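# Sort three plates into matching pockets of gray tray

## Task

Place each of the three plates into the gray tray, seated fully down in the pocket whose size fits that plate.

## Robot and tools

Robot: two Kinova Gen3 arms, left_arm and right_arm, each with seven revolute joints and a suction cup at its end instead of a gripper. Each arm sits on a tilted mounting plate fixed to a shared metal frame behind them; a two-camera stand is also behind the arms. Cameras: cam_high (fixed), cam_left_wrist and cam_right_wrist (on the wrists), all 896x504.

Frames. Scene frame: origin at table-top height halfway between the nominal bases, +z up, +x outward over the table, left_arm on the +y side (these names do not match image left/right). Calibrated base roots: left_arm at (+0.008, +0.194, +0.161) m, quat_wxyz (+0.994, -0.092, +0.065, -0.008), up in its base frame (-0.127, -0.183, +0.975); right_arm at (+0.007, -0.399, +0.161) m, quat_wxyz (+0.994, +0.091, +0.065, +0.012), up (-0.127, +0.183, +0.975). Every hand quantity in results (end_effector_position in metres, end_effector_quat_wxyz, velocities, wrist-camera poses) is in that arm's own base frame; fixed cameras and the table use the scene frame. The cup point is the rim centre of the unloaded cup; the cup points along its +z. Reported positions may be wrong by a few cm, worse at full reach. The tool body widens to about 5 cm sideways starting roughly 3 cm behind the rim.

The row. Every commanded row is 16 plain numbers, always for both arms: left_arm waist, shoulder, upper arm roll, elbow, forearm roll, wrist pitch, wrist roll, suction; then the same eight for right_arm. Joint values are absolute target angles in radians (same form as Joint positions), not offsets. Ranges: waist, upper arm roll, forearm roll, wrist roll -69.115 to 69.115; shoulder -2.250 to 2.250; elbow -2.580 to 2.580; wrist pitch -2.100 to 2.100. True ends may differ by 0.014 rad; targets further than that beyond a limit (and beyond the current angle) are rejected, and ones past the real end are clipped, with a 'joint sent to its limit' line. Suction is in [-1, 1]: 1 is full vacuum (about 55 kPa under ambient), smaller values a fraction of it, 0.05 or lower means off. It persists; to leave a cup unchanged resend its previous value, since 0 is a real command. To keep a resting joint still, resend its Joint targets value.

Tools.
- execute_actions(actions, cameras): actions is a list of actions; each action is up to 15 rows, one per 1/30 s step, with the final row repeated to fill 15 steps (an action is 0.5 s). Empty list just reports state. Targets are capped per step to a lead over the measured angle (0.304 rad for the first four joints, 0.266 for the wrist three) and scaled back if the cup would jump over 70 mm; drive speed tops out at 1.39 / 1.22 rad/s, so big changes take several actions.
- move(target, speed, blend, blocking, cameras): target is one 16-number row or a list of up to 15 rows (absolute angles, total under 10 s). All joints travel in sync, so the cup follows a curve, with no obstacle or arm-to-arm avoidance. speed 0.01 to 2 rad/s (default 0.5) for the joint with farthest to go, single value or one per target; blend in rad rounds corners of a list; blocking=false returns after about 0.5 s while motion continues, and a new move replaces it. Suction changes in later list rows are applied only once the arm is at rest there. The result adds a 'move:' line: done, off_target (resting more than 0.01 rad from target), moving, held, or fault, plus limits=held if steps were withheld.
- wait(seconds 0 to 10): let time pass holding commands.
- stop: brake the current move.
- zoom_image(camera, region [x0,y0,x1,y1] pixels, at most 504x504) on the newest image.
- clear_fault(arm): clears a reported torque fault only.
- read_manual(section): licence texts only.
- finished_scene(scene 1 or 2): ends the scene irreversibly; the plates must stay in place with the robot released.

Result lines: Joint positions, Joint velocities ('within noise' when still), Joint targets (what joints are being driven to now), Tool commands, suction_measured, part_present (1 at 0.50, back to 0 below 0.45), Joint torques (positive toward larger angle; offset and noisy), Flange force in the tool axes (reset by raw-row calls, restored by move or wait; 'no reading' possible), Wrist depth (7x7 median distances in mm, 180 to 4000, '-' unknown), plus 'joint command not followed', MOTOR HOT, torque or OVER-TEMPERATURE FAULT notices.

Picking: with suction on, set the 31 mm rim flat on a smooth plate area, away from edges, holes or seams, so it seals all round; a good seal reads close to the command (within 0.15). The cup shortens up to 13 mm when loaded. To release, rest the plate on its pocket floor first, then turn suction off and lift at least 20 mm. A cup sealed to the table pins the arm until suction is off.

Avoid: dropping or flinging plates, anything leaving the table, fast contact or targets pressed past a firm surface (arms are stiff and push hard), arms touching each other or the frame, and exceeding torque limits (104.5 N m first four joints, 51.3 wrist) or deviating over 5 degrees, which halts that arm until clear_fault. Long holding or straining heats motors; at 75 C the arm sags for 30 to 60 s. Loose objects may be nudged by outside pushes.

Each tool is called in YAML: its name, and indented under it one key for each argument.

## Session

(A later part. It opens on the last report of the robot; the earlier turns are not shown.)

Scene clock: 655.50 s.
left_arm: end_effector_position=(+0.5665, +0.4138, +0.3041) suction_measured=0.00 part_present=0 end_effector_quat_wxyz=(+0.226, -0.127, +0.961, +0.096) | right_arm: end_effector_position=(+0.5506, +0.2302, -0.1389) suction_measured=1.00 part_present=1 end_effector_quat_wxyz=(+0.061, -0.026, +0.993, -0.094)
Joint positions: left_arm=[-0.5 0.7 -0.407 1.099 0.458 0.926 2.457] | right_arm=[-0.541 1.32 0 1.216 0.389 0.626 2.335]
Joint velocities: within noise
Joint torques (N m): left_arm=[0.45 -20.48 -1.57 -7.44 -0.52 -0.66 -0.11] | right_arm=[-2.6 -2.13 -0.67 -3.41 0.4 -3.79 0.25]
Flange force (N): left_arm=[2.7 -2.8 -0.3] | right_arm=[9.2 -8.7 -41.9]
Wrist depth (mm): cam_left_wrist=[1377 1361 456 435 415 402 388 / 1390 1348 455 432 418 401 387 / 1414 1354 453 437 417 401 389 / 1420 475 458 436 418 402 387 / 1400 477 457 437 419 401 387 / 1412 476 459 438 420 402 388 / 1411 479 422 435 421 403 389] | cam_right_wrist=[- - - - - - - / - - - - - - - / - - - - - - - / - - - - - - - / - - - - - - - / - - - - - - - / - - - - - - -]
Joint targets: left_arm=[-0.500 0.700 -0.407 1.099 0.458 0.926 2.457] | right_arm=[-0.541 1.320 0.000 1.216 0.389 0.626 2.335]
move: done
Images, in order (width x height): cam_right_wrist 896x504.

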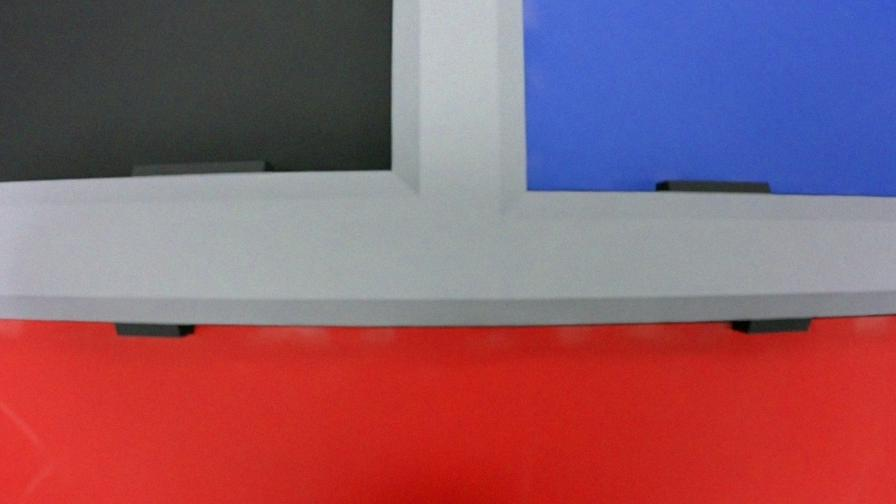

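move:
  target: [-0.5,0.7,-0.407,1.099,0.458,0.926,2.457,0,-0.54104,1.32031,0,1.2165,0.38856,0.62621,2.33504,0]
  cameras: []

wait:
  seconds: 0.5
  cameras: []

move:
  target:
    - [-0.5,0.7,-0.407,1.099,0.458,0.926,2.457,0,-0.55592,1.2448,0,1.25901,0.37125,0.65999,2.34222,0]
    - [-0.5,0.7,-0.407,1.099,0.458,0.926,2.457,0,-0.633,0.9,0,1.35,0.27,0.95,2.35,0]
  speed: [0.15,0.6]
  blend: [0.01,0]
  cameras: ["cam_right_wrist","cam_high"]

Scene clock: 666.70 s.
left_arm: end_effector_position=(+0.5665, +0.4138, +0.3041) suction_measured=0.00 part_present=0 end_effector_quat_wxyz=(+0.226, -0.127, +0.961, +0.096) | right_arm: end_effector_position=(+0.5506, +0.2302, -0.1389) suction_measured=0.00 part_present=0 end_effector_quat_wxyz=(+0.061, -0.026, +0.993, -0.094)
Joint positions: left_arm=[-0.5 0.7 -0.407 1.099 0.458 0.926 2.457] | right_arm=[-0.541 1.32 0 1.216 0.389 0.626 2.335]
Joint velocities: within noise
Joint torques (N m): left_arm=[0.46 -20.54 -1.57 -7.36 -0.54 -0.65 -0.11] | right_arm=[-1.86 1.08 -0.37 -3.7 0.46 -4.64 0.29]
Flange force (N): left_arm=[2.3 -2.6 -0.2] | right_arm=[11.9 -10.2 -49.9]
Wrist depth (mm): cam_left_wrist=[1391 1339 456 435 415 401 386 / 1382 1363 457 435 418 401 387 / 1411 1354 455 436 418 402 388 / 1405 473 458 438 419 403 388 / 1390 477 459 436 419 402 388 / 1406 476 459 439 419 402 390 / 1406 479 421 436 419 402 389] | cam_right_wrist=[- - - - - - - / - - - - - - - / - - - - - - - / - - - - - - - / - - - - - - - / - - - - - - - / - - - - - - -]
Joint targets: left_arm=[-0.500 0.700 -0.407 1.099 0.458 0.926 2.457] | right_arm=[-0.541 1.320 0.000 1.217 0.389 0.626 2.335]
move: done
No camera images: "cameras" was empty.

Scene clock: 667.20 s.
left_arm: end_effector_position=(+0.5665, +0.4138, +0.3041) suction_measured=0.00 part_present=0 end_effector_quat_wxyz=(+0.226, -0.127, +0.961, +0.096) | right_arm: end_effector_position=(+0.5506, +0.2302, -0.1389) suction_measured=0.00 part_present=0 end_effector_quat_wxyz=(+0.061, -0.026, +0.993, -0.094)
Joint positions: left_arm=[-0.5 0.7 -0.407 1.099 0.458 0.926 2.457] | right_arm=[-0.541 1.32 0 1.216 0.389 0.626 2.335]
Joint velocities: within noise
Joint torques (N m): left_arm=[0.51 -20.55 -1.53 -7.37 -0.53 -0.65 -0.09] | right_arm=[-1.86 1.09 -0.39 -3.72 0.5 -4.59 0.25]
Flange force (N): left_arm=[2.4 -2.5 -0.2] | right_arm=[12.1 -10.3 -49.9]
Wrist depth (mm): cam_left_wrist=[1391 1349 456 438 415 399 388 / 1407 1367 457 433 416 401 387 / 1401 1368 454 437 417 401 387 / 1397 474 458 437 418 401 387 / 1396 476 458 438 419 402 388 / 1397 478 458 438 420 403 389 / 1412 477 421 435 420 402 389] | cam_right_wrist=[- - - - - - - / - - - - - - - / - - - - - - - / - - - - - - - / - - - - - - - / - - - - - - - / - - - - - - -]
Joint targets: left_arm=[-0.500 0.700 -0.407 1.099 0.458 0.926 2.457] | right_arm=[-0.541 1.320 0.000 1.217 0.389 0.626 2.335]
Tool commands: left_gripper/suction=+0.0 right_gripper/suction=+0.0
wait: 0.50 s; at rest by 0.17 s
No camera images: "cameras" was empty.

Scene clock: 668.70 s.
left_arm: end_effector_position=(+0.5665, +0.4138, +0.3041) suction_measured=0.00 part_present=0 end_effector_quat_wxyz=(+0.226, -0.127, +0.961, +0.096) | right_arm: end_effector_position=(+0.5043, +0.2648, +0.0792) suction_measured=0.00 part_present=0 end_effector_quat_wxyz=(+0.048, -0.003, +0.994, -0.100)
Joint positions: left_arm=[-0.5 0.7 -0.407 1.099 0.458 0.926 2.457] | right_arm=[-0.633 0.9 0 1.35 0.27 0.95 2.35]
Joint velocities: within noise
Joint torques (N m): left_arm=[0.5 -20.5 -1.6 -7.39 -0.54 -0.65 -0.12] | right_arm=[-5.43 -17.95 -1.85 -4.19 -0.07 0.2 0.3]
Flange force (N): left_arm=[2.5 -2.6 -0.2] | right_arm=[-3.4 0.1 -1.4]
Wrist depth (mm): cam_left_wrist=[1386 1339 455 435 416 400 387 / 1402 1370 457 433 418 400 387 / 1397 1344 454 437 417 401 388 / 1403 473 458 439 417 401 388 / 1402 477 458 438 420 400 389 / 1403 476 459 436 421 400 389 / 1403 477 422 434 418 403 388] | cam_right_wrist=[330 333 334 337 339 341 344 / 330 319 320 324 325 341 343 / 330 319 320 323 325 340 342 / 329 318 313 322 324 340 343 / 329 309 320 322 315 339 342 / 328 309 320 322 315 340 341 / 328 309 320 322 315 339 342]
Joint targets: left_arm=[-0.500 0.700 -0.407 1.099 0.458 0.926 2.457] | right_arm=[-0.633 0.900 0.000 1.350 0.270 0.950 2.350]
move: done
Images, in order (width x height): cam_high 896x504, cam_right_wrist 896x504.

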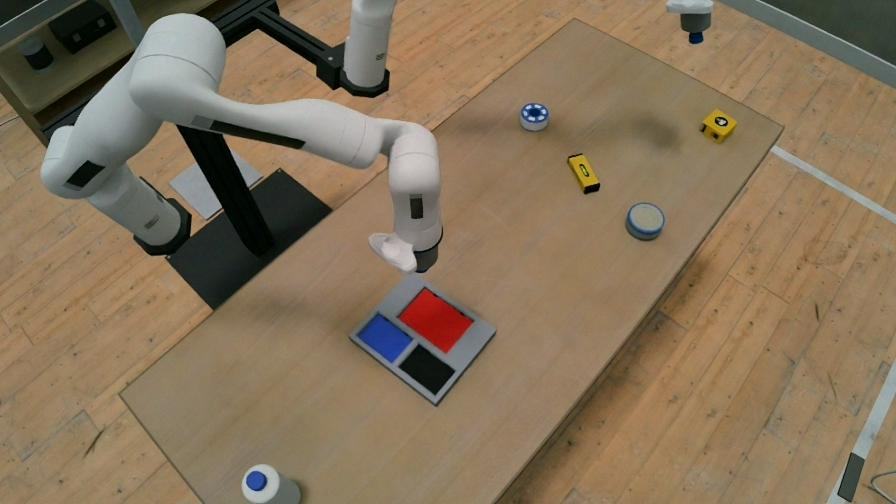

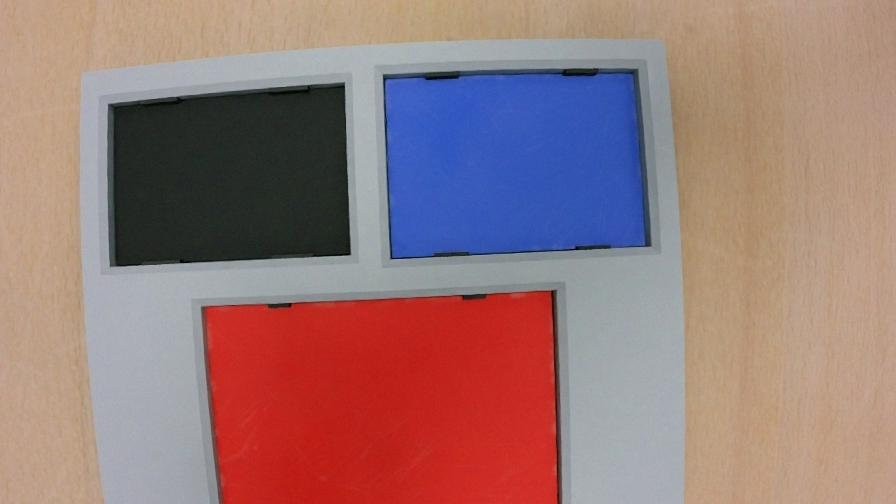

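finished_scene:
  scene: 1

The scene is finished: the task was done.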